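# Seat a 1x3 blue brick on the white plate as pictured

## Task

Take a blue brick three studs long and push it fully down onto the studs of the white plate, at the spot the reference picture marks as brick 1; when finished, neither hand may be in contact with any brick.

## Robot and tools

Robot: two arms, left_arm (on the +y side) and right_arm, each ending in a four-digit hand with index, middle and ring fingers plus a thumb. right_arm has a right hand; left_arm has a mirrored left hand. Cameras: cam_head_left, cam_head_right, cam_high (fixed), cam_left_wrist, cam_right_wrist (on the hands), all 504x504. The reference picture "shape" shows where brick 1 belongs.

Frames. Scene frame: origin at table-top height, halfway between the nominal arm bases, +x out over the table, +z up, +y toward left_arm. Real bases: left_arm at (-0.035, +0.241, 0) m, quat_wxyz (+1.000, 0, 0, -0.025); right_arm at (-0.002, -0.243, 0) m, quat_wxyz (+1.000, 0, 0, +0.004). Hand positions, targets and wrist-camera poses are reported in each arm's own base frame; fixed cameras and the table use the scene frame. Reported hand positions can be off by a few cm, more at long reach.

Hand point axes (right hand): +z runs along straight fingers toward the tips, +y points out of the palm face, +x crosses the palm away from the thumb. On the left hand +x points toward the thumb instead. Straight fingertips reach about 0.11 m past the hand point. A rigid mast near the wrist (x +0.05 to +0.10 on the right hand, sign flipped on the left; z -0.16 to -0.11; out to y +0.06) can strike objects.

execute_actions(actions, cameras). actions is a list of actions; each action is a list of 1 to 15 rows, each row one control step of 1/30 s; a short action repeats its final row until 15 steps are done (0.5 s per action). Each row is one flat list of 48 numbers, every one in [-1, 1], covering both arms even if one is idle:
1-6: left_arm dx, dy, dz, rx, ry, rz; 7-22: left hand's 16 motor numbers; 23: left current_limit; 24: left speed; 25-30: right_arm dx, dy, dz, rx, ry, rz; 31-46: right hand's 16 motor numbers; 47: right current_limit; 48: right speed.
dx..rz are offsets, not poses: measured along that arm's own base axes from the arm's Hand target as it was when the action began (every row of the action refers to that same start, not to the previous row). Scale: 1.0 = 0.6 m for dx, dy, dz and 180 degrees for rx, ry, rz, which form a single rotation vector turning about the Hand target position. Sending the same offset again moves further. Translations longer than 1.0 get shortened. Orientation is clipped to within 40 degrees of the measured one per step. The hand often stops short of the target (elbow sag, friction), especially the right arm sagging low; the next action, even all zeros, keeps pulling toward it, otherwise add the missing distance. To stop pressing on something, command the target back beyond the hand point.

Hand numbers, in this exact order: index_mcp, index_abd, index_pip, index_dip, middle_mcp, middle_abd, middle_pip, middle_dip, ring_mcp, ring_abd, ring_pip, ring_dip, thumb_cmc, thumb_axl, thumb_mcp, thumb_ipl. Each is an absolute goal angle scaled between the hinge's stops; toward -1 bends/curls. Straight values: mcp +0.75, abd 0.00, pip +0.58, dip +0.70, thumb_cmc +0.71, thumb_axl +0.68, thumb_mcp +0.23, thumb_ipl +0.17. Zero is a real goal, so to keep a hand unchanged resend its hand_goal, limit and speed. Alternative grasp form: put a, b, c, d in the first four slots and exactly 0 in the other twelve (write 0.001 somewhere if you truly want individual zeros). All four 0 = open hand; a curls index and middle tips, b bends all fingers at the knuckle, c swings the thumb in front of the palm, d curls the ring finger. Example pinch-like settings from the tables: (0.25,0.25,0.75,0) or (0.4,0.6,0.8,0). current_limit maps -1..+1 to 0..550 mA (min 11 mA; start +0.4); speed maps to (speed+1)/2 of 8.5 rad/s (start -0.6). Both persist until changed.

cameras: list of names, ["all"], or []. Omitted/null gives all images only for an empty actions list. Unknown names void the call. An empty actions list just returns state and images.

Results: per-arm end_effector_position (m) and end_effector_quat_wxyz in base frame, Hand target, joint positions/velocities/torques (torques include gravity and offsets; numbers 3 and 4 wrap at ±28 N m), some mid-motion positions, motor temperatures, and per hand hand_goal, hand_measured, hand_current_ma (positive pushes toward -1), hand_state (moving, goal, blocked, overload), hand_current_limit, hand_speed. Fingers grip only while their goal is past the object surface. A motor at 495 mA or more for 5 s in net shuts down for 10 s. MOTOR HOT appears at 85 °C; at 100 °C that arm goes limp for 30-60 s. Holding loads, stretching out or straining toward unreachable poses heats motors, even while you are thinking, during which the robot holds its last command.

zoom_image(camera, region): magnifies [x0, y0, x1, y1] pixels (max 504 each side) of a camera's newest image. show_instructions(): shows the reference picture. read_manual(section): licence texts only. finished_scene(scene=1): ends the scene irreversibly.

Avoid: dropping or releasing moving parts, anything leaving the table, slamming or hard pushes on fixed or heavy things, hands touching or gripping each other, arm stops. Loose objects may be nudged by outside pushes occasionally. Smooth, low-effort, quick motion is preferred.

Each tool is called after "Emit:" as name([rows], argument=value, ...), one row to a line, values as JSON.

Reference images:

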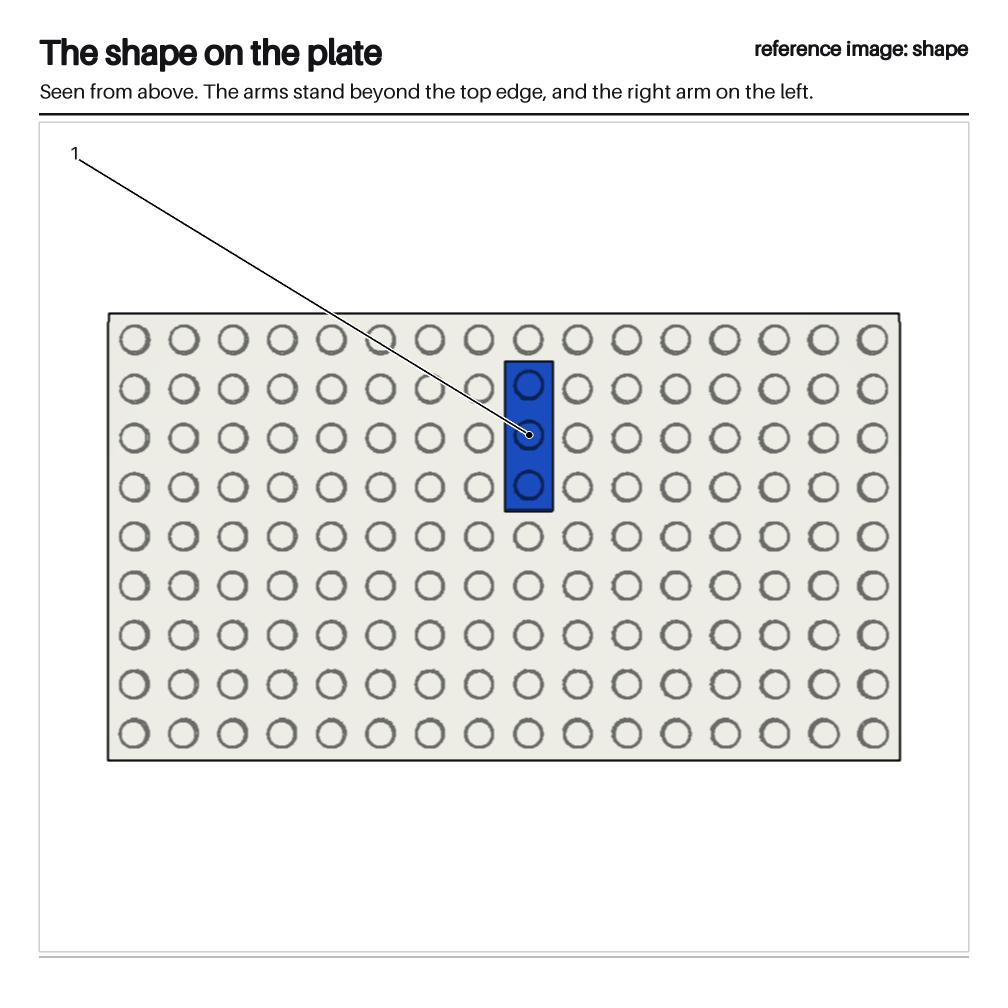

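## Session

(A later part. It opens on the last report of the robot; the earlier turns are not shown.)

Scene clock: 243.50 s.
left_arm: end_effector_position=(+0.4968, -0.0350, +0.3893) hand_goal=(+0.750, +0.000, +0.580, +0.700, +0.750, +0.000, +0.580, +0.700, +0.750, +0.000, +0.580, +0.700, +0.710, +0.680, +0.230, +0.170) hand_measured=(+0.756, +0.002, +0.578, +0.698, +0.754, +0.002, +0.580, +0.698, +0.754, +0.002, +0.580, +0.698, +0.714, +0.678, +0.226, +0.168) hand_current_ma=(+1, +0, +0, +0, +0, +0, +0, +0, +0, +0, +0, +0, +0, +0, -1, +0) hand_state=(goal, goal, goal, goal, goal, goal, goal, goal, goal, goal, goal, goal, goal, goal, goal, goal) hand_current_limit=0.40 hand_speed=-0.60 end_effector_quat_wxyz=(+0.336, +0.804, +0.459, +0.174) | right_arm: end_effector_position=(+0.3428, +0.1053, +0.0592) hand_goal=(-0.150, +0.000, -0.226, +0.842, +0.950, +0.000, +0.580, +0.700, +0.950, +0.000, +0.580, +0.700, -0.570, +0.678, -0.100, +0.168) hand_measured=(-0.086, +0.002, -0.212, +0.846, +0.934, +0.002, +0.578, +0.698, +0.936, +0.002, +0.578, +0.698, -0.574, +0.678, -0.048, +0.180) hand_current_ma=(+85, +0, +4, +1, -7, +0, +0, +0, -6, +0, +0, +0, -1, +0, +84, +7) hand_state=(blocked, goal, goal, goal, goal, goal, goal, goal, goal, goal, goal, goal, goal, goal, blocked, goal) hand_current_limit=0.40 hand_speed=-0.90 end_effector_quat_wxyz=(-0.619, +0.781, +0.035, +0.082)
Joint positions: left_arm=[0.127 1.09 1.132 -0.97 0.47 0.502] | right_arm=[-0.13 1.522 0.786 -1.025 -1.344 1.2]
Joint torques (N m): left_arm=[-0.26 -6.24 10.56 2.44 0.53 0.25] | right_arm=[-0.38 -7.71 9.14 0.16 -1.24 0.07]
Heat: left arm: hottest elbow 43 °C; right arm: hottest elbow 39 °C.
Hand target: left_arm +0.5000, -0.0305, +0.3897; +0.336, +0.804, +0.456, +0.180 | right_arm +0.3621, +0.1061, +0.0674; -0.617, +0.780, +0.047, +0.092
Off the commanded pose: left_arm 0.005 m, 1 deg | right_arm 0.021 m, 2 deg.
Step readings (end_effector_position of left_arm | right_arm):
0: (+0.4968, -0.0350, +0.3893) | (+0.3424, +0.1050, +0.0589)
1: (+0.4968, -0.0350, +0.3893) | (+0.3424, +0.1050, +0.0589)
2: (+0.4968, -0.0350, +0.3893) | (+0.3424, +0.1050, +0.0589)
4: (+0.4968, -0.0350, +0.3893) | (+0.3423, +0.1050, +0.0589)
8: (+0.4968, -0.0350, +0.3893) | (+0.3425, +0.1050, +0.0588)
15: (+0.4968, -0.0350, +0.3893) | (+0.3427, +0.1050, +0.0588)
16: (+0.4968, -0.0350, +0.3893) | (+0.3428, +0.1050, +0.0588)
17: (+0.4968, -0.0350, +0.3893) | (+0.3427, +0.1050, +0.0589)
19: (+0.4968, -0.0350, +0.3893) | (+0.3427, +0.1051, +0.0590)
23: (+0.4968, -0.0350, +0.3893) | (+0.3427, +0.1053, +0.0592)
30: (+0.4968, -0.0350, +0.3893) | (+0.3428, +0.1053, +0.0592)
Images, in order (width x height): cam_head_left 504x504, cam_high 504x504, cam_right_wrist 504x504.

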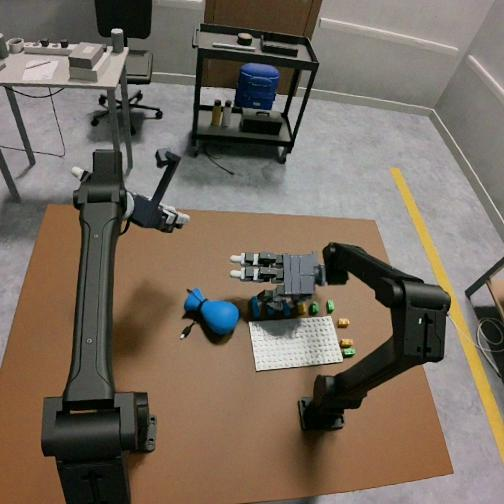

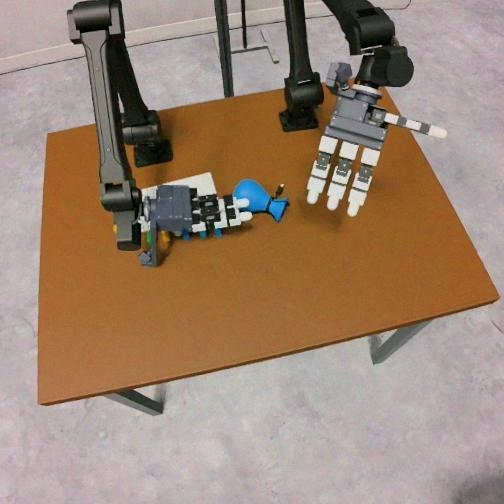

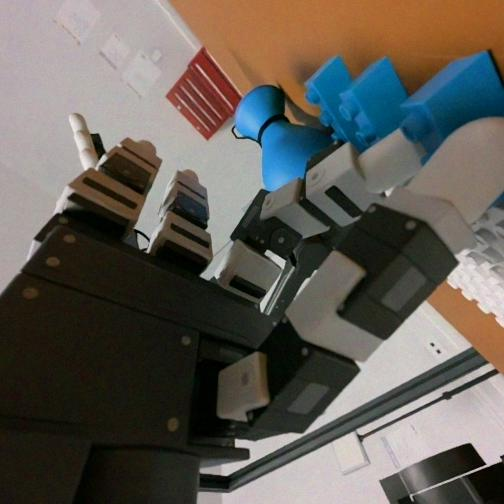

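Emit:
execute_actions([
  [[0,0,0,0,0,0,0,0,0,0,0,0,0,0,0,0,0,0,0,0,0,0,0.4,-0.6,0,0,0,0,0,0,-0.25,0,-0.226,0.841,0.95,0,0.58,0.7,0.95,0,0.58,0.7,-0.571,0.677,-0.18,0.168,0.4,-0.9]],
  [[0,0,0,0,0,0,0,0,0,0,0,0,0,0,0,0,0,0,0,0,0,0,0.4,-0.6,0,0,0.03,0,0,0,-0.25,0,-0.226,0.841,0.95,0,0.58,0.7,0.95,0,0.58,0.7,-0.571,0.677,-0.18,0.168,0.4,-0.9]],
  [[0,0,0,0,0,0,0,0,0,0,0,0,0,0,0,0,0,0,0,0,0,0,0.4,-0.6,0,0,0.06,0,0,0,-0.25,0,-0.226,0.841,0.95,0,0.58,0.7,0.95,0,0.58,0.7,-0.571,0.677,-0.18,0.168,0.4,-0.9]],
], cameras=["cam_head_left","cam_head_right","cam_high","cam_right_wrist"])

Emit:
zoom_image(camera="cam_right_wrist", region=[304, 0, 504, 200])

Emit:
zoom_image(camera="cam_head_left", region=[250, 260, 330, 324])

Emit:
zoom_image(camera="cam_high", region=[130, 180, 230, 250])

Scene clock: 249.13 s.
left_arm: end_effector_position=(+0.4968, -0.0350, +0.3893) hand_goal=(+0.750, +0.000, +0.580, +0.700, +0.750, +0.000, +0.580, +0.700, +0.750, +0.000, +0.580, +0.700, +0.710, +0.680, +0.230, +0.170) hand_measured=(+0.756, +0.002, +0.578, +0.698, +0.754, +0.002, +0.580, +0.698, +0.754, +0.002, +0.580, +0.698, +0.714, +0.678, +0.226, +0.168) hand_current_ma=(+1, +0, +0, +0, +0, +0, +0, +0, +0, +0, +0, +0, +0, +0, -1, +0) hand_state=(goal, goal, goal, goal, goal, goal, goal, goal, goal, goal, goal, goal, goal, goal, goal, goal) hand_current_limit=0.40 hand_speed=-0.60 end_effector_quat_wxyz=(+0.336, +0.804, +0.459, +0.174) | right_arm: end_effector_position=(+0.3450, +0.1064, +0.1065) hand_goal=(-0.250, +0.000, -0.226, +0.842, +0.950, +0.000, +0.580, +0.700, +0.950, +0.000, +0.580, +0.700, -0.570, +0.678, -0.180, +0.168) hand_measured=(-0.094, +0.010, -0.178, +0.866, +0.934, +0.002, +0.578, +0.698, +0.936, +0.002, +0.578, +0.698, -0.586, +0.676, -0.088, +0.196) hand_current_ma=(+385, +2, +46, +12, -7, +0, +0, +0, -6, +0, +0, +0, -7, +0, +241, +31) hand_state=(blocked, goal, blocked, blocked, goal, goal, goal, goal, goal, goal, goal, goal, goal, goal, blocked, blocked) hand_current_limit=0.40 hand_speed=-0.90 end_effector_quat_wxyz=(-0.620, +0.780, +0.031, +0.080)
Joint positions: left_arm=[0.127 1.09 1.132 -0.97 0.47 0.502] | right_arm=[-0.127 1.435 0.847 -1.156 -1.346 1.225]
Joint torques (N m): left_arm=[-0.32 -6.3 10.54 2.43 0.52 0.25] | right_arm=[-0.67 -8.23 10.17 -0.58 -1.14 -0.02]
Heat: left arm: hottest elbow 43 °C; right arm: hottest elbow 39 °C.
Hand target: left_arm +0.5000, -0.0305, +0.3897; +0.336, +0.804, +0.456, +0.180 | right_arm +0.3621, +0.1061, +0.1215; -0.617, +0.780, +0.047, +0.092
Off the commanded pose: left_arm 0.005 m, 1 deg | right_arm 0.023 m, 2 deg.
Step readings (end_effector_position of left_arm | right_arm):
0: (+0.4968, -0.0350, +0.3893) | (+0.3428, +0.1053, +0.0592)
1: (+0.4968, -0.0350, +0.3893) | (+0.3428, +0.1053, +0.0592)
2: (+0.4968, -0.0350, +0.3893) | (+0.3428, +0.1053, +0.0592)
4: (+0.4968, -0.0350, +0.3893) | (+0.3427, +0.1055, +0.0594)
8: (+0.4968, -0.0350, +0.3893) | (+0.3430, +0.1057, +0.0599)
15: (+0.4968, -0.0350, +0.3893) | (+0.3434, +0.1058, +0.0604)
16: (+0.4968, -0.0350, +0.3893) | (+0.3434, +0.1058, +0.0604)
17: (+0.4968, -0.0350, +0.3893) | (+0.3437, +0.1058, +0.0606)
19: (+0.4968, -0.0350, +0.3893) | (+0.3435, +0.1059, +0.0613)
23: (+0.4968, -0.0350, +0.3893) | (+0.3436, +0.1059, +0.0638)
30: (+0.4968, -0.0350, +0.3893) | (+0.3439, +0.1059, +0.0671)
31: (+0.4968, -0.0350, +0.3893) | (+0.3439, +0.1059, +0.0674)
32: (+0.4968, -0.0350, +0.3893) | (+0.3429, +0.1059, +0.0687)
34: (+0.4968, -0.0350, +0.3893) | (+0.3410, +0.1064, +0.0745)
38: (+0.4968, -0.0350, +0.3893) | (+0.3434, +0.1066, +0.0941)
45: (+0.4968, -0.0350, +0.3893) | (+0.3468, +0.1062, +0.1063)
Images, in order (width x height): cam_head_left 504x504, cam_head_right 504x504, cam_high 504x504, cam_right_wrist 504x504.

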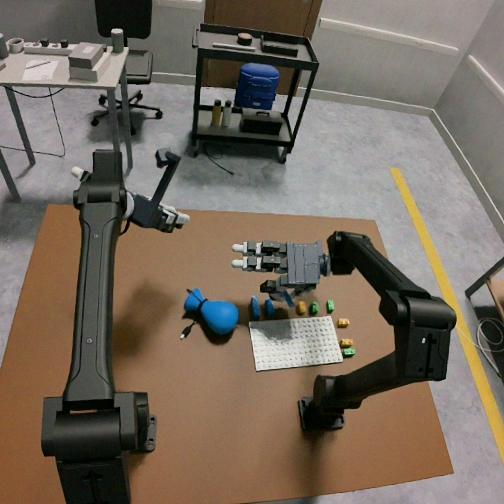

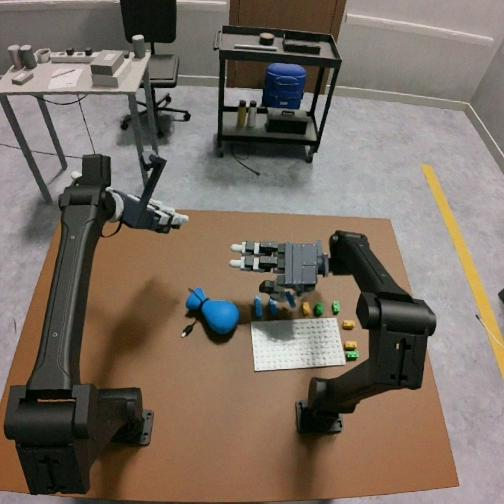

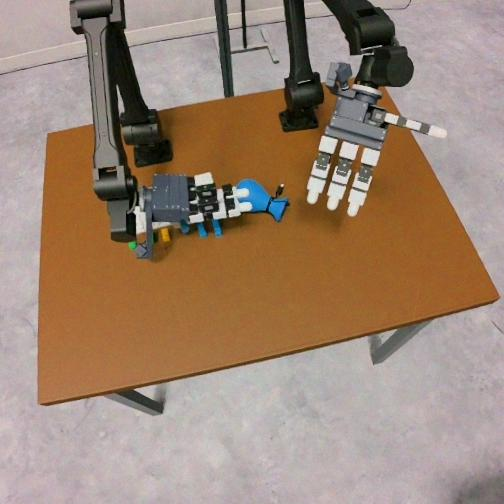

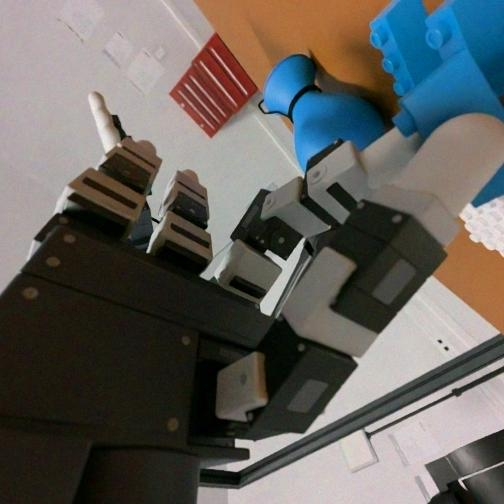

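Scaled by 2.520 from the camera's 504x504 image, which has a finer 720x720 frame.

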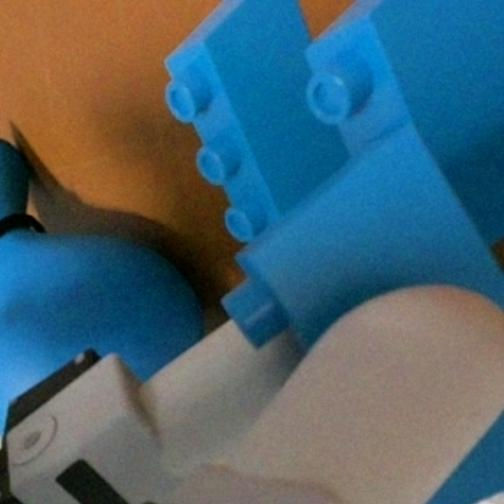

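Scaled by 6.300 from the camera's 504x504 image, which has a finer 720x720 frame.

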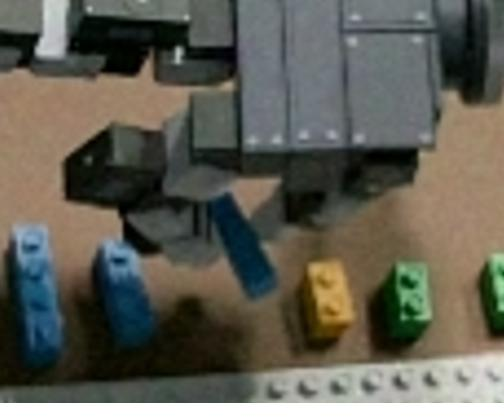

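Scaled by 5.040 from the camera's 504x504 image, which has a finer 720x720 frame.

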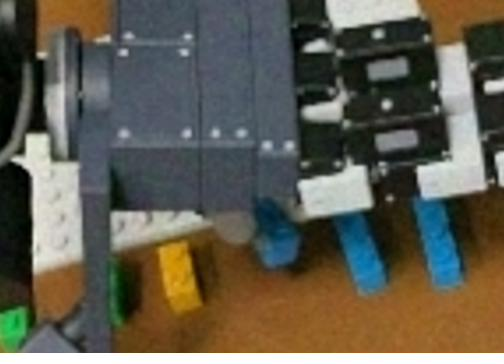

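Emit:
zoom_image(camera="cam_right_wrist", region=[384, 30, 504, 150])

Emit:
zoom_image(camera="cam_head_left", region=[268, 280, 308, 312])

Emit:
zoom_image(camera="cam_head_right", region=[268, 280, 308, 312])

Emit:
zoom_image(camera="cam_high", region=[165, 210, 205, 242])

Scaled by 4.200 from the camera's 504x504 image, which has a finer 720x720 frame.

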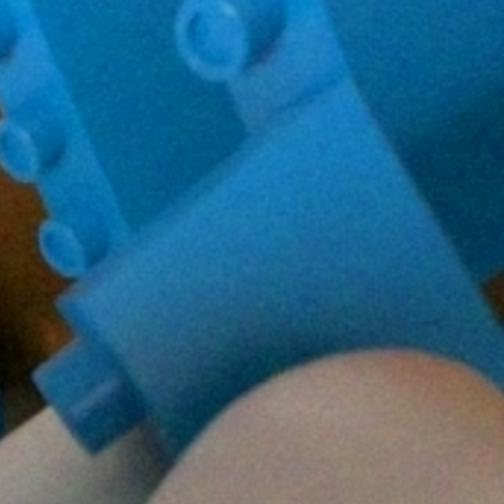

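Scaled by 12.600 from the camera's 504x504 image, which has a finer 720x720 frame.

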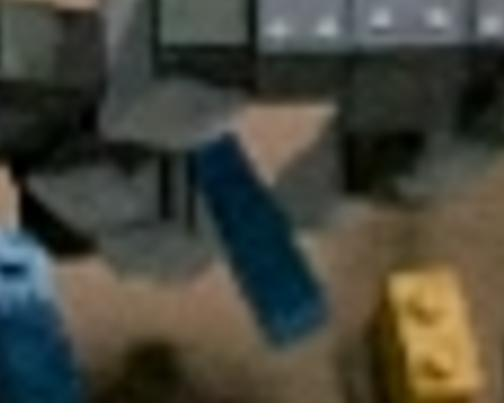

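Scaled by 12.600 from the camera's 504x504 image, which has a finer 720x720 frame.

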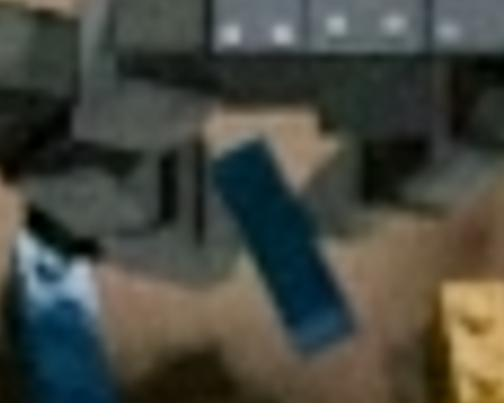

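Scaled by 12.600 from the camera's 504x504 image, which has a finer 720x720 frame.

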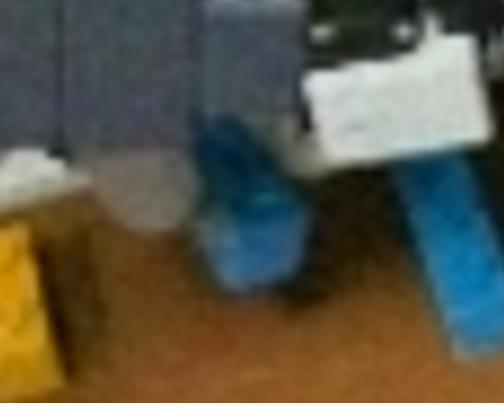

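Emit:
execute_actions([
  [[0,0,0,0,0,0,0,0,0,0,0,0,0,0,0,0,0,0,0,0,0,0,0.4,-0.6,0,0,-0.06,0,0,0,-0.25,0,-0.226,0.841,0.95,0,0.58,0.7,0.95,0,0.58,0.7,-0.571,0.677,-0.18,0.168,0.4,-0.9]],
  [[0,0,0,0,0,0,0,0,0,0,0,0,0,0,0,0,0,0,0,0,0,0,0.4,-0.6,0,0,-0.026,0,0,0,-0.25,0,-0.226,0.841,0.95,0,0.58,0.7,0.95,0,0.58,0.7,-0.571,0.677,-0.18,0.168,0.4,-0.9]],
])

Scene clock: 272.80 s.
left_arm: end_effector_position=(+0.4968, -0.0350, +0.3893) hand_goal=(+0.750, +0.000, +0.580, +0.700, +0.750, +0.000, +0.580, +0.700, +0.750, +0.000, +0.580, +0.700, +0.710, +0.680, +0.230, +0.170) hand_measured=(+0.756, +0.002, +0.578, +0.698, +0.754, +0.002, +0.580, +0.698, +0.754, +0.002, +0.580, +0.698, +0.714, +0.678, +0.226, +0.168) hand_current_ma=(+1, +0, +0, +0, +0, +0, +0, +0, +0, +0, +0, +0, +0, +0, -1, +0) hand_state=(goal, goal, goal, goal, goal, goal, goal, goal, goal, goal, goal, goal, goal, goal, goal, goal) hand_current_limit=0.40 hand_speed=-0.60 end_effector_quat_wxyz=(+0.336, +0.804, +0.459, +0.174) | right_arm: end_effector_position=(+0.3638, +0.1040, +0.0752) hand_goal=(-0.250, +0.000, -0.226, +0.842, +0.950, +0.000, +0.580, +0.700, +0.950, +0.000, +0.580, +0.700, -0.570, +0.678, -0.180, +0.168) hand_measured=(-0.094, +0.012, -0.178, +0.866, +0.934, +0.002, +0.578, +0.698, +0.936, +0.002, +0.578, +0.698, -0.586, +0.676, -0.088, +0.196) hand_current_ma=(+385, +2, +46, +12, -7, +0, +0, +0, -6, +0, +0, +0, -7, +0, +241, +31) hand_state=(blocked, goal, blocked, blocked, goal, goal, goal, goal, goal, goal, goal, goal, goal, goal, blocked, blocked) hand_current_limit=0.40 hand_speed=-0.90 end_effector_quat_wxyz=(-0.617, +0.780, +0.044, +0.095)
Joint positions: left_arm=[0.127 1.09 1.132 -0.97 0.47 0.502] | right_arm=[-0.127 1.518 0.839 -1.029 -1.346 1.221]
Joint torques (N m): left_arm=[-0.21 -6.18 10.55 2.45 0.53 0.25] | right_arm=[-0.5 -8.12 5.65 0.31 -1.15 -0.08]
Heat: left arm: hottest elbow 43 °C; right arm: hottest elbow 39 °C.
Hand target: left_arm +0.5000, -0.0305, +0.3897; +0.336, +0.804, +0.456, +0.180 | right_arm +0.3622, +0.1061, +0.0699; -0.617, +0.780, +0.047, +0.092
Off the commanded pose: left_arm 0.005 m, 1 deg | right_arm 0.006 m, 0 deg.
Step readings (end_effector_position of left_arm | right_arm):
0: (+0.4968, -0.0350, +0.3893) | (+0.3450, +0.1064, +0.1065)
1: (+0.4968, -0.0350, +0.3893) | (+0.3450, +0.1064, +0.1065)
2: (+0.4968, -0.0350, +0.3893) | (+0.3456, +0.1063, +0.1061)
4: (+0.4968, -0.0350, +0.3893) | (+0.3490, +0.1059, +0.1034)
8: (+0.4968, -0.0350, +0.3893) | (+0.3548, +0.1051, +0.0927)
15: (+0.4968, -0.0350, +0.3893) | (+0.3584, +0.1047, +0.0866)
16: (+0.4968, -0.0350, +0.3893) | (+0.3587, +0.1046, +0.0866)
17: (+0.4968, -0.0350, +0.3893) | (+0.3595, +0.1045, +0.0864)
19: (+0.4968, -0.0350, +0.3893) | (+0.3619, +0.1042, +0.0850)
23: (+0.4968, -0.0350, +0.3893) | (+0.3643, +0.1039, +0.0796)
30: (+0.4968, -0.0350, +0.3893) | (+0.3633, +0.1041, +0.0752)

Emit:
execute_actions([
  [[0,0,0,0,0,0,0,0,0,0,0,0,0,0,0,0,0,0,0,0,0,0,0.4,-0.6,0,0,-0.022,0,0,0,-0.25,0,-0.226,0.841,0.95,0,0.58,0.7,0.95,0,0.58,0.7,-0.571,0.677,-0.18,0.168,0.4,-0.9]],
], cameras=["cam_head_left","cam_high","cam_right_wrist"])

Emit:
zoom_image(camera="cam_right_wrist", region=[384, 30, 504, 150])

Emit:
zoom_image(camera="cam_head_left", region=[262, 280, 312, 320])

Scene clock: 275.37 s.
left_arm: end_effector_position=(+0.4968, -0.0350, +0.3893) hand_goal=(+0.750, +0.000, +0.580, +0.700, +0.750, +0.000, +0.580, +0.700, +0.750, +0.000, +0.580, +0.700, +0.710, +0.680, +0.230, +0.170) hand_measured=(+0.756, +0.002, +0.578, +0.698, +0.754, +0.002, +0.580, +0.698, +0.754, +0.002, +0.580, +0.698, +0.714, +0.678, +0.226, +0.168) hand_current_ma=(+1, +0, +0, +0, +0, +0, +0, +0, +0, +0, +0, +0, +0, +0, -1, +0) hand_state=(goal, goal, goal, goal, goal, goal, goal, goal, goal, goal, goal, goal, goal, goal, goal, goal) hand_current_limit=0.40 hand_speed=-0.60 end_effector_quat_wxyz=(+0.336, +0.804, +0.459, +0.174) | right_arm: end_effector_position=(+0.3634, +0.1040, +0.0616) hand_goal=(-0.250, +0.000, -0.226, +0.842, +0.950, +0.000, +0.580, +0.700, +0.950, +0.000, +0.580, +0.700, -0.570, +0.678, -0.180, +0.168) hand_measured=(-0.094, +0.012, -0.178, +0.866, +0.934, +0.002, +0.578, +0.698, +0.936, +0.002, +0.578, +0.698, -0.586, +0.676, -0.088, +0.196) hand_current_ma=(+385, +2, +46, +12, -7, +0, +0, +0, -6, +0, +0, +0, -7, +0, +241, +31) hand_state=(blocked, goal, blocked, blocked, goal, goal, goal, goal, goal, goal, goal, goal, goal, goal, blocked, blocked) hand_current_limit=0.40 hand_speed=-0.90 end_effector_quat_wxyz=(-0.617, +0.780, +0.043, +0.094)
Joint positions: left_arm=[0.127 1.09 1.132 -0.97 0.47 0.502] | right_arm=[-0.127 1.545 0.825 -0.99 -1.346 1.221]
Joint torques (N m): left_arm=[-0.32 -6.3 10.55 2.45 0.52 0.25] | right_arm=[-0.73 -8.41 5.45 0.36 -1.16 -0.09]
Heat: left arm: hottest elbow 43 °C; right arm: hottest elbow 39 °C.
Hand target: left_arm +0.5000, -0.0305, +0.3897; +0.336, +0.804, +0.456, +0.180 | right_arm +0.3622, +0.1061, +0.0567; -0.617, +0.780, +0.047, +0.092
Off the commanded pose: left_arm 0.005 m, 1 deg | right_arm 0.005 m, 0 deg.
Step readings (end_effector_position of left_arm | right_arm):
0: (+0.4968, -0.0350, +0.3893) | (+0.3638, +0.1040, +0.0752)
1: (+0.4968, -0.0350, +0.3893) | (+0.3639, +0.1040, +0.0750)
2: (+0.4968, -0.0350, +0.3893) | (+0.3641, +0.1040, +0.0746)
4: (+0.4968, -0.0350, +0.3893) | (+0.3650, +0.1038, +0.0726)
8: (+0.4968, -0.0350, +0.3893) | (+0.3635, +0.1040, +0.0655)
15: (+0.4968, -0.0350, +0.3893) | (+0.3633, +0.1041, +0.0616)
Images, in order (width x height): cam_head_left 504x504, cam_high 504x504, cam_right_wrist 504x504.

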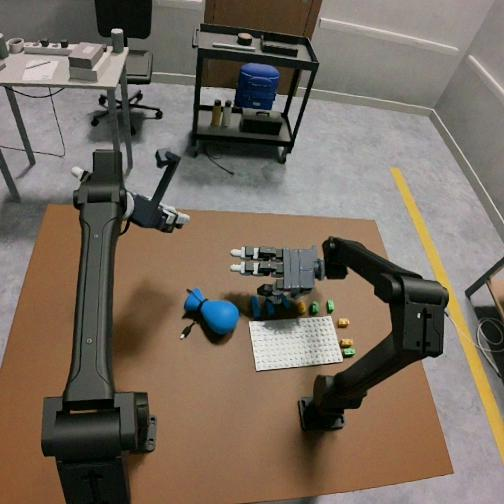

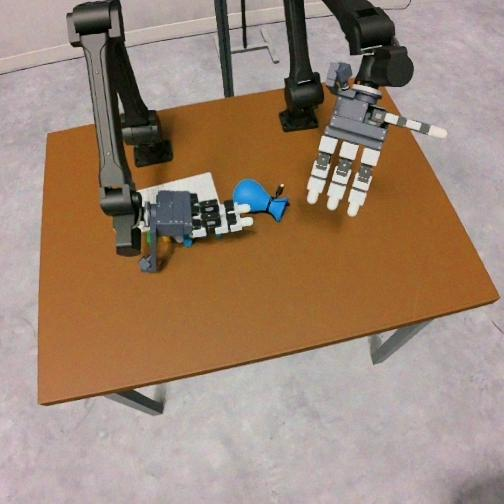

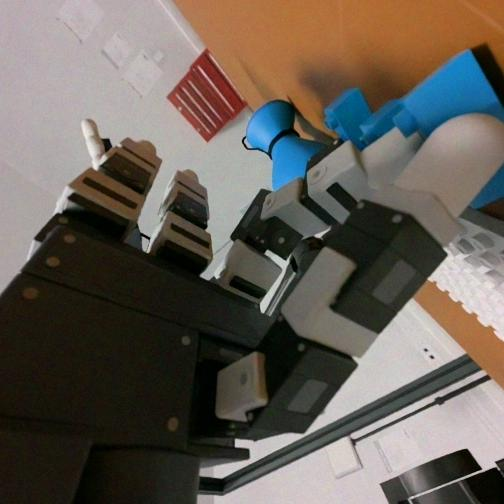

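Scaled by 4.200 from the camera's 504x504 image, which has a finer 720x720 frame.

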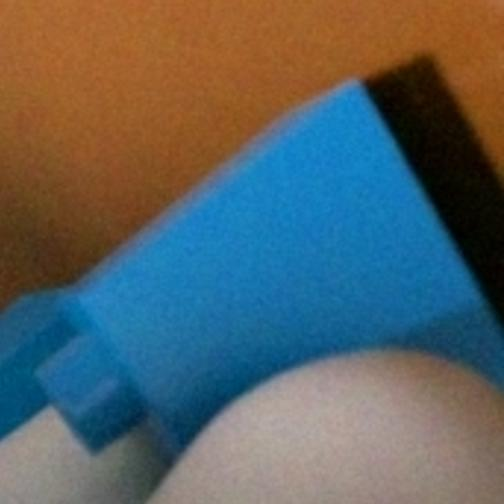

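Scaled by 10.080 from the camera's 504x504 image, which has a finer 720x720 frame.

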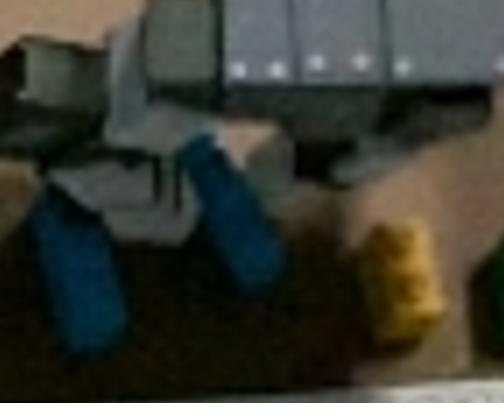

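Emit:
execute_actions([
  [[0,0,0,0,0,0,0,0,0,0,0,0,0,0,0,0,0,0,0,0,0,0,0.4,-0.6,0,0,-0.007,0,0,0,-0.25,0,-0.226,0.841,0.95,0,0.58,0.7,0.95,0,0.58,0.7,-0.571,0.677,-0.18,0.168,0.4,-0.9]],
], cameras=["cam_head_left","cam_right_wrist"])

Emit:
zoom_image(camera="cam_right_wrist", region=[384, 30, 504, 150])

Scene clock: 277.73 s.
left_arm: end_effector_position=(+0.4968, -0.0350, +0.3893) hand_goal=(+0.750, +0.000, +0.580, +0.700, +0.750, +0.000, +0.580, +0.700, +0.750, +0.000, +0.580, +0.700, +0.710, +0.680, +0.230, +0.170) hand_measured=(+0.756, +0.002, +0.578, +0.698, +0.754, +0.002, +0.580, +0.698, +0.754, +0.002, +0.580, +0.698, +0.714, +0.678, +0.226, +0.168) hand_current_ma=(+1, +0, +0, +0, +0, +0, +0, +0, +0, +0, +0, +0, +0, +0, -1, +0) hand_state=(goal, goal, goal, goal, goal, goal, goal, goal, goal, goal, goal, goal, goal, goal, goal, goal) hand_current_limit=0.40 hand_speed=-0.60 end_effector_quat_wxyz=(+0.336, +0.804, +0.459, +0.174) | right_arm: end_effector_position=(+0.3650, +0.1038, +0.0615) hand_goal=(-0.250, +0.000, -0.226, +0.842, +0.950, +0.000, +0.580, +0.700, +0.950, +0.000, +0.580, +0.700, -0.570, +0.678, -0.180, +0.168) hand_measured=(-0.094, +0.012, -0.178, +0.866, +0.934, +0.002, +0.578, +0.698, +0.936, +0.002, +0.578, +0.698, -0.586, +0.676, -0.088, +0.196) hand_current_ma=(+385, +3, +46, +12, -7, +0, +0, +0, -6, +0, +0, +0, -7, +0, +241, +31) hand_state=(blocked, goal, blocked, blocked, goal, goal, goal, goal, goal, goal, goal, goal, goal, goal, blocked, blocked) hand_current_limit=0.40 hand_speed=-0.90 end_effector_quat_wxyz=(-0.617, +0.780, +0.046, +0.097)
Joint positions: left_arm=[0.127 1.09 1.132 -0.97 0.47 0.502] | right_arm=[-0.127 1.545 0.825 -0.982 -1.346 1.221]
Joint torques (N m): left_arm=[-0.26 -6.3 10.54 2.4 0.53 0.25] | right_arm=[-0.62 -7.77 5.14 0.53 -1.15 -0.09]
Heat: left arm: hottest elbow 42 °C; right arm: hottest elbow 39 °C.
Hand target: left_arm +0.5000, -0.0305, +0.3897; +0.336, +0.804, +0.456, +0.180 | right_arm +0.3622, +0.1061, +0.0525; -0.617, +0.780, +0.047, +0.092
Off the commanded pose: left_arm 0.005 m, 1 deg | right_arm 0.010 m, 1 deg.
Step readings (end_effector_position of left_arm | right_arm):
0: (+0.4968, -0.0350, +0.3893) | (+0.3634, +0.1040, +0.0616)
1: (+0.4968, -0.0350, +0.3893) | (+0.3634, +0.1040, +0.0616)
2: (+0.4968, -0.0350, +0.3893) | (+0.3636, +0.1040, +0.0616)
4: (+0.4968, -0.0350, +0.3893) | (+0.3642, +0.1039, +0.0615)
8: (+0.4968, -0.0350, +0.3893) | (+0.3648, +0.1039, +0.0615)
15: (+0.4968, -0.0350, +0.3893) | (+0.3650, +0.1038, +0.0615)
Images, in order (width x height): cam_head_left 504x504, cam_right_wrist 504x504.

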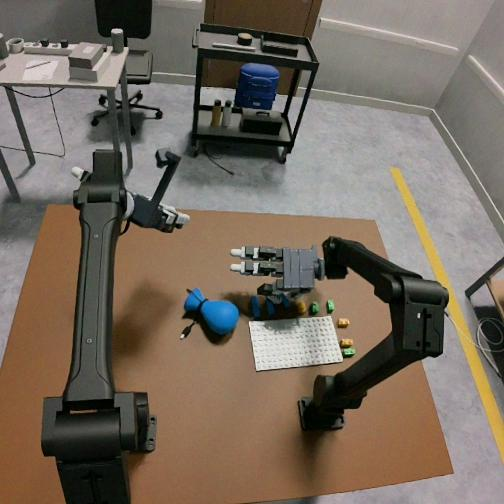

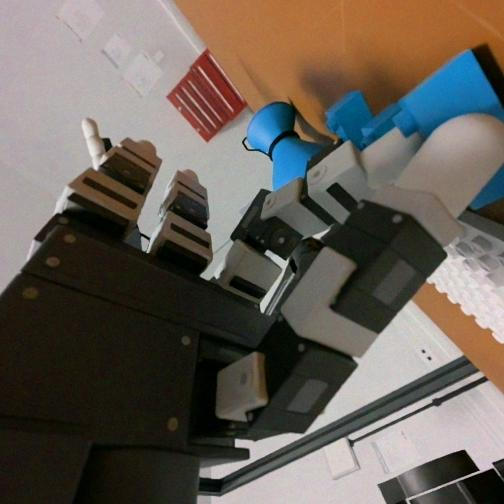

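Scaled by 4.200 from the camera's 504x504 image, which has a finer 720x720 frame.

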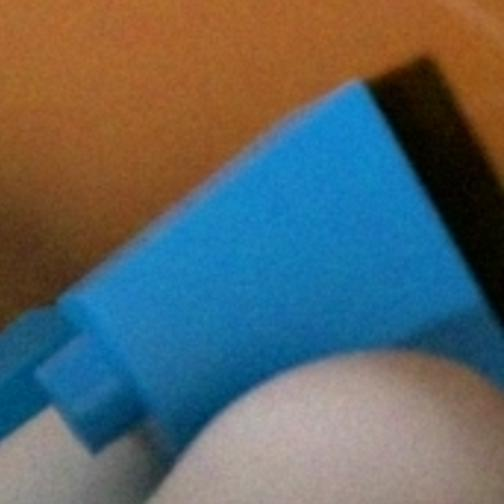

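Emit:
execute_actions([
  [[0,0,0,0,0,0,0,0,0,0,0,0,0,0,0,0,0,0,0,0,0,0,0.4,-0.6,0,0,0.003,0,0,0,-0.06,0,-0.226,0.841,0.95,0,0.58,0.7,0.95,0,0.58,0.7,-0.571,0.677,-0.02,0.168,0.4,-0.9]],
  [[0,0,0,0,0,0,0,0,0,0,0,0,0,0,0,0,0,0,0,0,0,0,0.4,-0.6,0.006,0,0.025,0,0,0,-0.041,0,-0.226,0.841,0.95,0,0.58,0.7,0.95,0,0.58,0.7,-0.571,0.677,0.003,0.168,0.4,-0.9]],
], cameras=["cam_head_left","cam_right_wrist"])

Emit:
zoom_image(camera="cam_right_wrist", region=[384, 30, 504, 150])

Emit:
zoom_image(camera="cam_head_left", region=[262, 280, 312, 320])

Scene clock: 284.80 s.
left_arm: end_effector_position=(+0.4968, -0.0350, +0.3893) hand_goal=(+0.750, +0.000, +0.580, +0.700, +0.750, +0.000, +0.580, +0.700, +0.750, +0.000, +0.580, +0.700, +0.710, +0.680, +0.230, +0.170) hand_measured=(+0.756, +0.002, +0.578, +0.698, +0.754, +0.002, +0.580, +0.698, +0.754, +0.002, +0.580, +0.698, +0.714, +0.678, +0.226, +0.168) hand_current_ma=(+1, +0, +0, +0, +0, +0, +0, +0, +0, +0, +0, +0, +0, +0, -1, +0) hand_state=(goal, goal, goal, goal, goal, goal, goal, goal, goal, goal, goal, goal, goal, goal, goal, goal) hand_current_limit=0.40 hand_speed=-0.60 end_effector_quat_wxyz=(+0.336, +0.804, +0.459, +0.174) | right_arm: end_effector_position=(+0.3611, +0.1045, +0.0616) hand_goal=(-0.040, +0.000, -0.226, +0.842, +0.950, +0.000, +0.580, +0.700, +0.950, +0.000, +0.580, +0.700, -0.570, +0.678, +0.004, +0.168) hand_measured=(-0.048, +0.004, -0.220, +0.846, +0.934, +0.002, +0.578, +0.698, +0.936, +0.002, +0.578, +0.698, -0.572, +0.676, +0.002, +0.170) hand_current_ma=(-2, +1, +1, +0, -7, +0, +0, +0, -6, +0, +0, +0, +0, +0, +0, +0) hand_state=(goal, goal, goal, goal, goal, goal, goal, goal, goal, goal, goal, goal, goal, goal, goal, goal) hand_current_limit=0.40 hand_speed=-0.90 end_effector_quat_wxyz=(-0.618, +0.780, +0.040, +0.089)
Joint positions: left_arm=[0.127 1.09 1.132 -0.97 0.47 0.502] | right_arm=[-0.127 1.546 0.825 -1.001 -1.346 1.221]
Joint torques (N m): left_arm=[-0.26 -6.24 10.52 2.45 0.53 0.25] | right_arm=[-0.56 -9.82 7.04 -0.53 -1.15 -0.01]
Heat: left arm: hottest elbow 42 °C; right arm: hottest elbow 38 °C.
Hand target: left_arm +0.5000, -0.0305, +0.3897; +0.336, +0.804, +0.456, +0.180 | right_arm +0.3657, +0.1062, +0.0692; -0.617, +0.780, +0.047, +0.092
Off the commanded pose: left_arm 0.005 m, 1 deg | right_arm 0.009 m, 1 deg.
Step readings (end_effector_position of left_arm | right_arm):
0: (+0.4968, -0.0350, +0.3893) | (+0.3650, +0.1038, +0.0615)
1: (+0.4968, -0.0350, +0.3893) | (+0.3650, +0.1038, +0.0615)
2: (+0.4968, -0.0350, +0.3893) | (+0.3650, +0.1038, +0.0615)
4: (+0.4968, -0.0350, +0.3893) | (+0.3650, +0.1038, +0.0615)
8: (+0.4968, -0.0350, +0.3893) | (+0.3650, +0.1038, +0.0615)
15: (+0.4968, -0.0350, +0.3893) | (+0.3650, +0.1038, +0.0613)
16: (+0.4968, -0.0350, +0.3893) | (+0.3650, +0.1038, +0.0612)
17: (+0.4968, -0.0350, +0.3893) | (+0.3650, +0.1038, +0.0612)
19: (+0.4968, -0.0350, +0.3893) | (+0.3645, +0.1039, +0.0612)
23: (+0.4968, -0.0350, +0.3893) | (+0.3626, +0.1043, +0.0614)
30: (+0.4968, -0.0350, +0.3893) | (+0.3613, +0.1045, +0.0616)
Images, in order (width x height): cam_head_left 504x504, cam_right_wrist 504x504.

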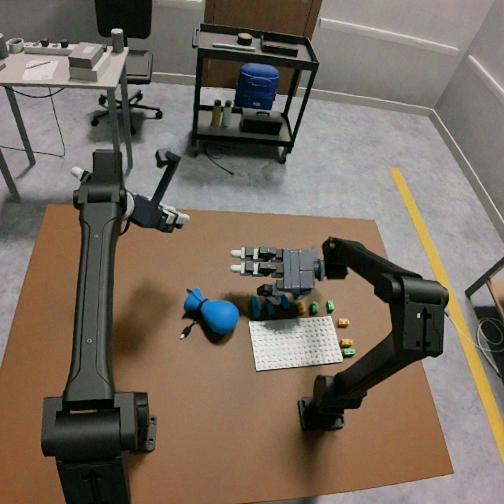

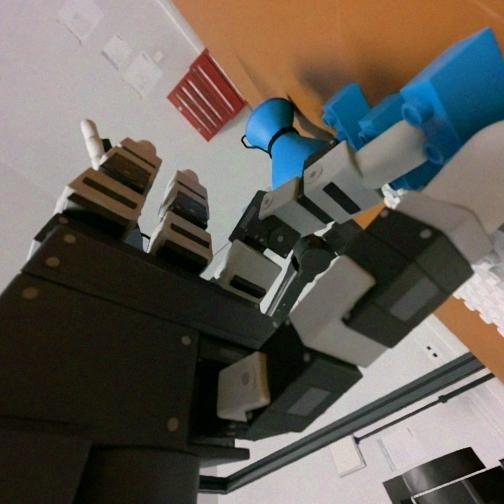

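Scaled by 4.200 from the camera's 504x504 image, which has a finer 720x720 frame.

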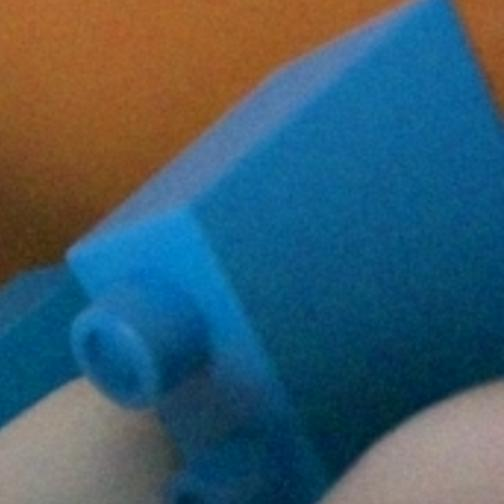

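Scaled by 10.080 from the camera's 504x504 image, which has a finer 720x720 frame.

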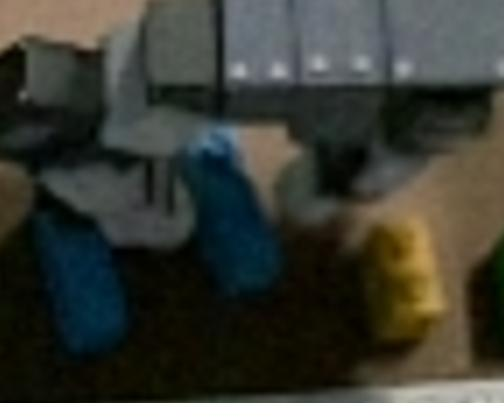

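Emit:
execute_actions([
  [[0,0,0,0,0,0,0,0,0,0,0,0,0,0,0,0,0,0,0,0,0,0,0.4,-0.6,0.006,0,0.012,0,0,0,-0.041,0,-0.226,0.841,0.95,0,0.58,0.7,0.95,0,0.58,0.7,-0.571,0.677,0.003,0.168,0.4,-0.9]],
], cameras=["cam_head_left","cam_right_wrist"])

Emit:
zoom_image(camera="cam_right_wrist", region=[384, 30, 504, 150])

Scene clock: 287.47 s.
left_arm: end_effector_position=(+0.4968, -0.0350, +0.3893) hand_goal=(+0.750, +0.000, +0.580, +0.700, +0.750, +0.000, +0.580, +0.700, +0.750, +0.000, +0.580, +0.700, +0.710, +0.680, +0.230, +0.170) hand_measured=(+0.756, +0.002, +0.578, +0.698, +0.754, +0.002, +0.580, +0.698, +0.754, +0.002, +0.580, +0.698, +0.714, +0.678, +0.226, +0.168) hand_current_ma=(+1, +0, +0, +0, +0, +0, +0, +0, +0, +0, +0, +0, +0, +0, -1, +0) hand_state=(goal, goal, goal, goal, goal, goal, goal, goal, goal, goal, goal, goal, goal, goal, goal, goal) hand_current_limit=0.40 hand_speed=-0.60 end_effector_quat_wxyz=(+0.336, +0.804, +0.459, +0.174) | right_arm: end_effector_position=(+0.3575, +0.1049, +0.0621) hand_goal=(-0.040, +0.000, -0.226, +0.842, +0.950, +0.000, +0.580, +0.700, +0.950, +0.000, +0.580, +0.700, -0.570, +0.678, +0.004, +0.168) hand_measured=(-0.048, +0.004, -0.220, +0.846, +0.934, +0.002, +0.578, +0.698, +0.936, +0.002, +0.578, +0.698, -0.572, +0.676, +0.002, +0.170) hand_current_ma=(-2, +1, +1, +0, -7, +0, +0, +0, -6, +0, +0, +0, +0, +0, +0, +0) hand_state=(goal, goal, goal, goal, goal, goal, goal, goal, goal, goal, goal, goal, goal, goal, goal, goal) hand_current_limit=0.40 hand_speed=-0.90 end_effector_quat_wxyz=(-0.619, +0.780, +0.034, +0.082)
Joint positions: left_arm=[0.127 1.09 1.132 -0.97 0.47 0.502] | right_arm=[-0.127 1.546 0.825 -1.02 -1.346 1.221]
Joint torques (N m): left_arm=[-0.26 -6.24 10.54 2.43 0.52 0.25] | right_arm=[-0.5 -10.46 8.28 -0.58 -1.16 0.04]
Heat: left arm: hottest elbow 42 °C; right arm: hottest elbow 38 °C.
Hand target: left_arm +0.5000, -0.0305, +0.3897; +0.336, +0.804, +0.456, +0.180 | right_arm +0.3693, +0.1062, +0.0764; -0.617, +0.780, +0.047, +0.092
Off the commanded pose: left_arm 0.005 m, 1 deg | right_arm 0.019 m, 2 deg.
Step readings (end_effector_position of left_arm | right_arm):
0: (+0.4968, -0.0350, +0.3893) | (+0.3611, +0.1045, +0.0616)
1: (+0.4968, -0.0350, +0.3893) | (+0.3611, +0.1045, +0.0616)
2: (+0.4968, -0.0350, +0.3893) | (+0.3607, +0.1045, +0.0617)
4: (+0.4968, -0.0350, +0.3893) | (+0.3598, +0.1046, +0.0618)
8: (+0.4968, -0.0350, +0.3893) | (+0.3584, +0.1048, +0.0619)
15: (+0.4968, -0.0350, +0.3893) | (+0.3576, +0.1049, +0.0620)
Images, in order (width x height): cam_head_left 504x504, cam_right_wrist 504x504.

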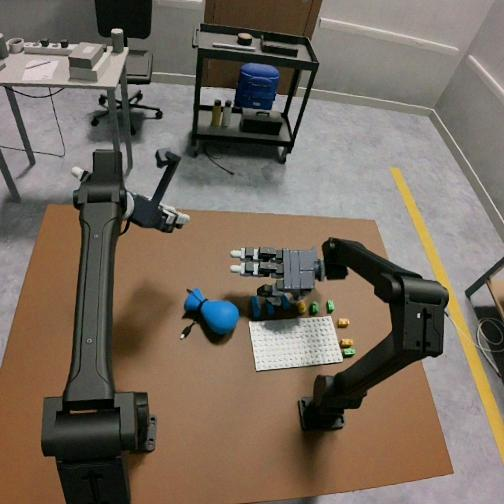

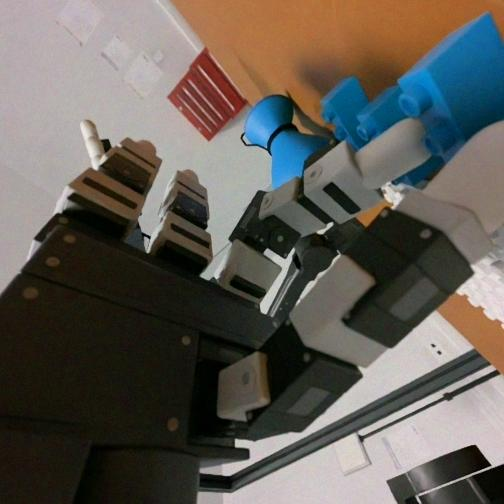

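Scaled by 4.200 from the camera's 504x504 image, which has a finer 720x720 frame.

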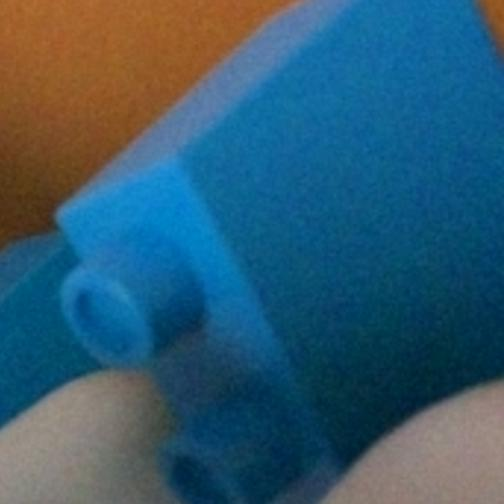

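Emit:
execute_actions([
  [[0,0,0,0,0,0,0,0,0,0,0,0,0,0,0,0,0,0,0,0,0,0,0.4,-0.6,0.01,0,0.012,0,0,0,-0.041,0,-0.226,0.841,0.95,0,0.58,0.7,0.95,0,0.58,0.7,-0.571,0.677,0.003,0.168,0.4,-0.9]],
], cameras=["cam_head_left","cam_right_wrist"])

Emit:
zoom_image(camera="cam_right_wrist", region=[384, 30, 504, 150])

Scene clock: 290.90 s.
left_arm: end_effector_position=(+0.4968, -0.0350, +0.3893) hand_goal=(+0.750, +0.000, +0.580, +0.700, +0.750, +0.000, +0.580, +0.700, +0.750, +0.000, +0.580, +0.700, +0.710, +0.680, +0.230, +0.170) hand_measured=(+0.756, +0.002, +0.578, +0.698, +0.754, +0.002, +0.580, +0.698, +0.754, +0.002, +0.580, +0.698, +0.714, +0.678, +0.226, +0.168) hand_current_ma=(+1, +0, +0, +0, +0, +0, +0, +0, +0, +0, +0, +0, +0, +0, -1, +0) hand_state=(goal, goal, goal, goal, goal, goal, goal, goal, goal, goal, goal, goal, goal, goal, goal, goal) hand_current_limit=0.40 hand_speed=-0.60 end_effector_quat_wxyz=(+0.336, +0.804, +0.459, +0.174) | right_arm: end_effector_position=(+0.3568, +0.1055, +0.0643) hand_goal=(-0.040, +0.000, -0.226, +0.842, +0.950, +0.000, +0.580, +0.700, +0.950, +0.000, +0.580, +0.700, -0.570, +0.678, +0.004, +0.168) hand_measured=(-0.048, +0.004, -0.220, +0.846, +0.934, +0.002, +0.578, +0.698, +0.936, +0.002, +0.578, +0.698, -0.572, +0.676, +0.002, +0.170) hand_current_ma=(-2, +0, +1, +0, -7, +0, +0, +0, -6, +0, +0, +0, +0, +0, +0, +0) hand_state=(goal, goal, goal, goal, goal, goal, goal, goal, goal, goal, goal, goal, goal, goal, goal, goal) hand_current_limit=0.40 hand_speed=-0.90 end_effector_quat_wxyz=(-0.620, +0.780, +0.030, +0.077)
Joint positions: left_arm=[0.127 1.09 1.132 -0.97 0.47 0.502] | right_arm=[-0.125 1.546 0.831 -1.036 -1.346 1.225]
Joint torques (N m): left_arm=[-0.21 -6.3 10.54 2.43 0.53 0.25] | right_arm=[-0.5 -10.58 9.54 -0.59 -1.17 0.09]
Heat: left arm: hottest elbow 42 °C; right arm: hottest elbow 39 °C.
Hand target: left_arm +0.5000, -0.0305, +0.3897; +0.336, +0.804, +0.456, +0.180 | right_arm +0.3753, +0.1061, +0.0836; -0.617, +0.780, +0.047, +0.092
Off the commanded pose: left_arm 0.005 m, 1 deg | right_arm 0.027 m, 3 deg.
Step readings (end_effector_position of left_arm | right_arm):
0: (+0.4968, -0.0350, +0.3893) | (+0.3574, +0.1049, +0.0621)
1: (+0.4968, -0.0350, +0.3893) | (+0.3574, +0.1049, +0.0621)
2: (+0.4968, -0.0350, +0.3893) | (+0.3571, +0.1050, +0.0621)
4: (+0.4968, -0.0350, +0.3893) | (+0.3563, +0.1051, +0.0622)
8: (+0.4968, -0.0350, +0.3893) | (+0.3554, +0.1056, +0.0627)
15: (+0.4968, -0.0350, +0.3893) | (+0.3568, +0.1055, +0.0642)
Images, in order (width x height): cam_head_left 504x504, cam_right_wrist 504x504.

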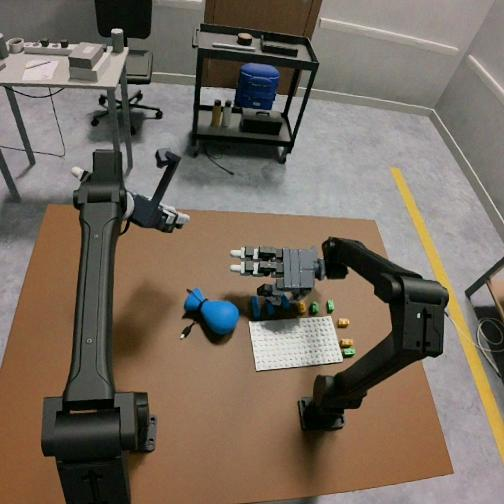

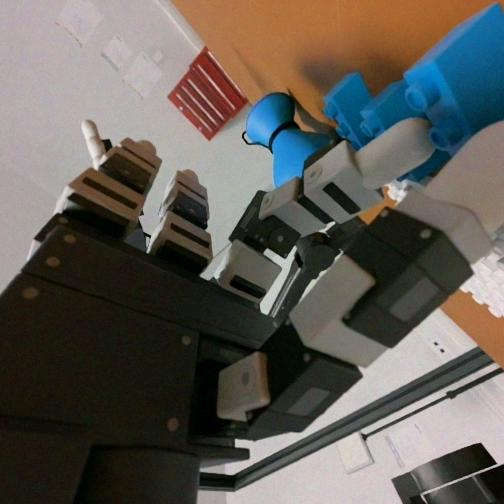

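Scaled by 4.200 from the camera's 504x504 image, which has a finer 720x720 frame.

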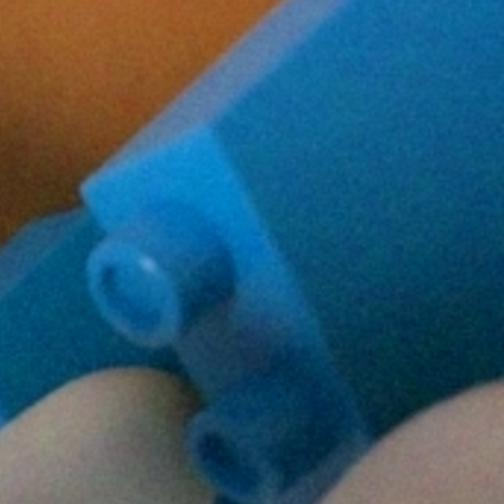

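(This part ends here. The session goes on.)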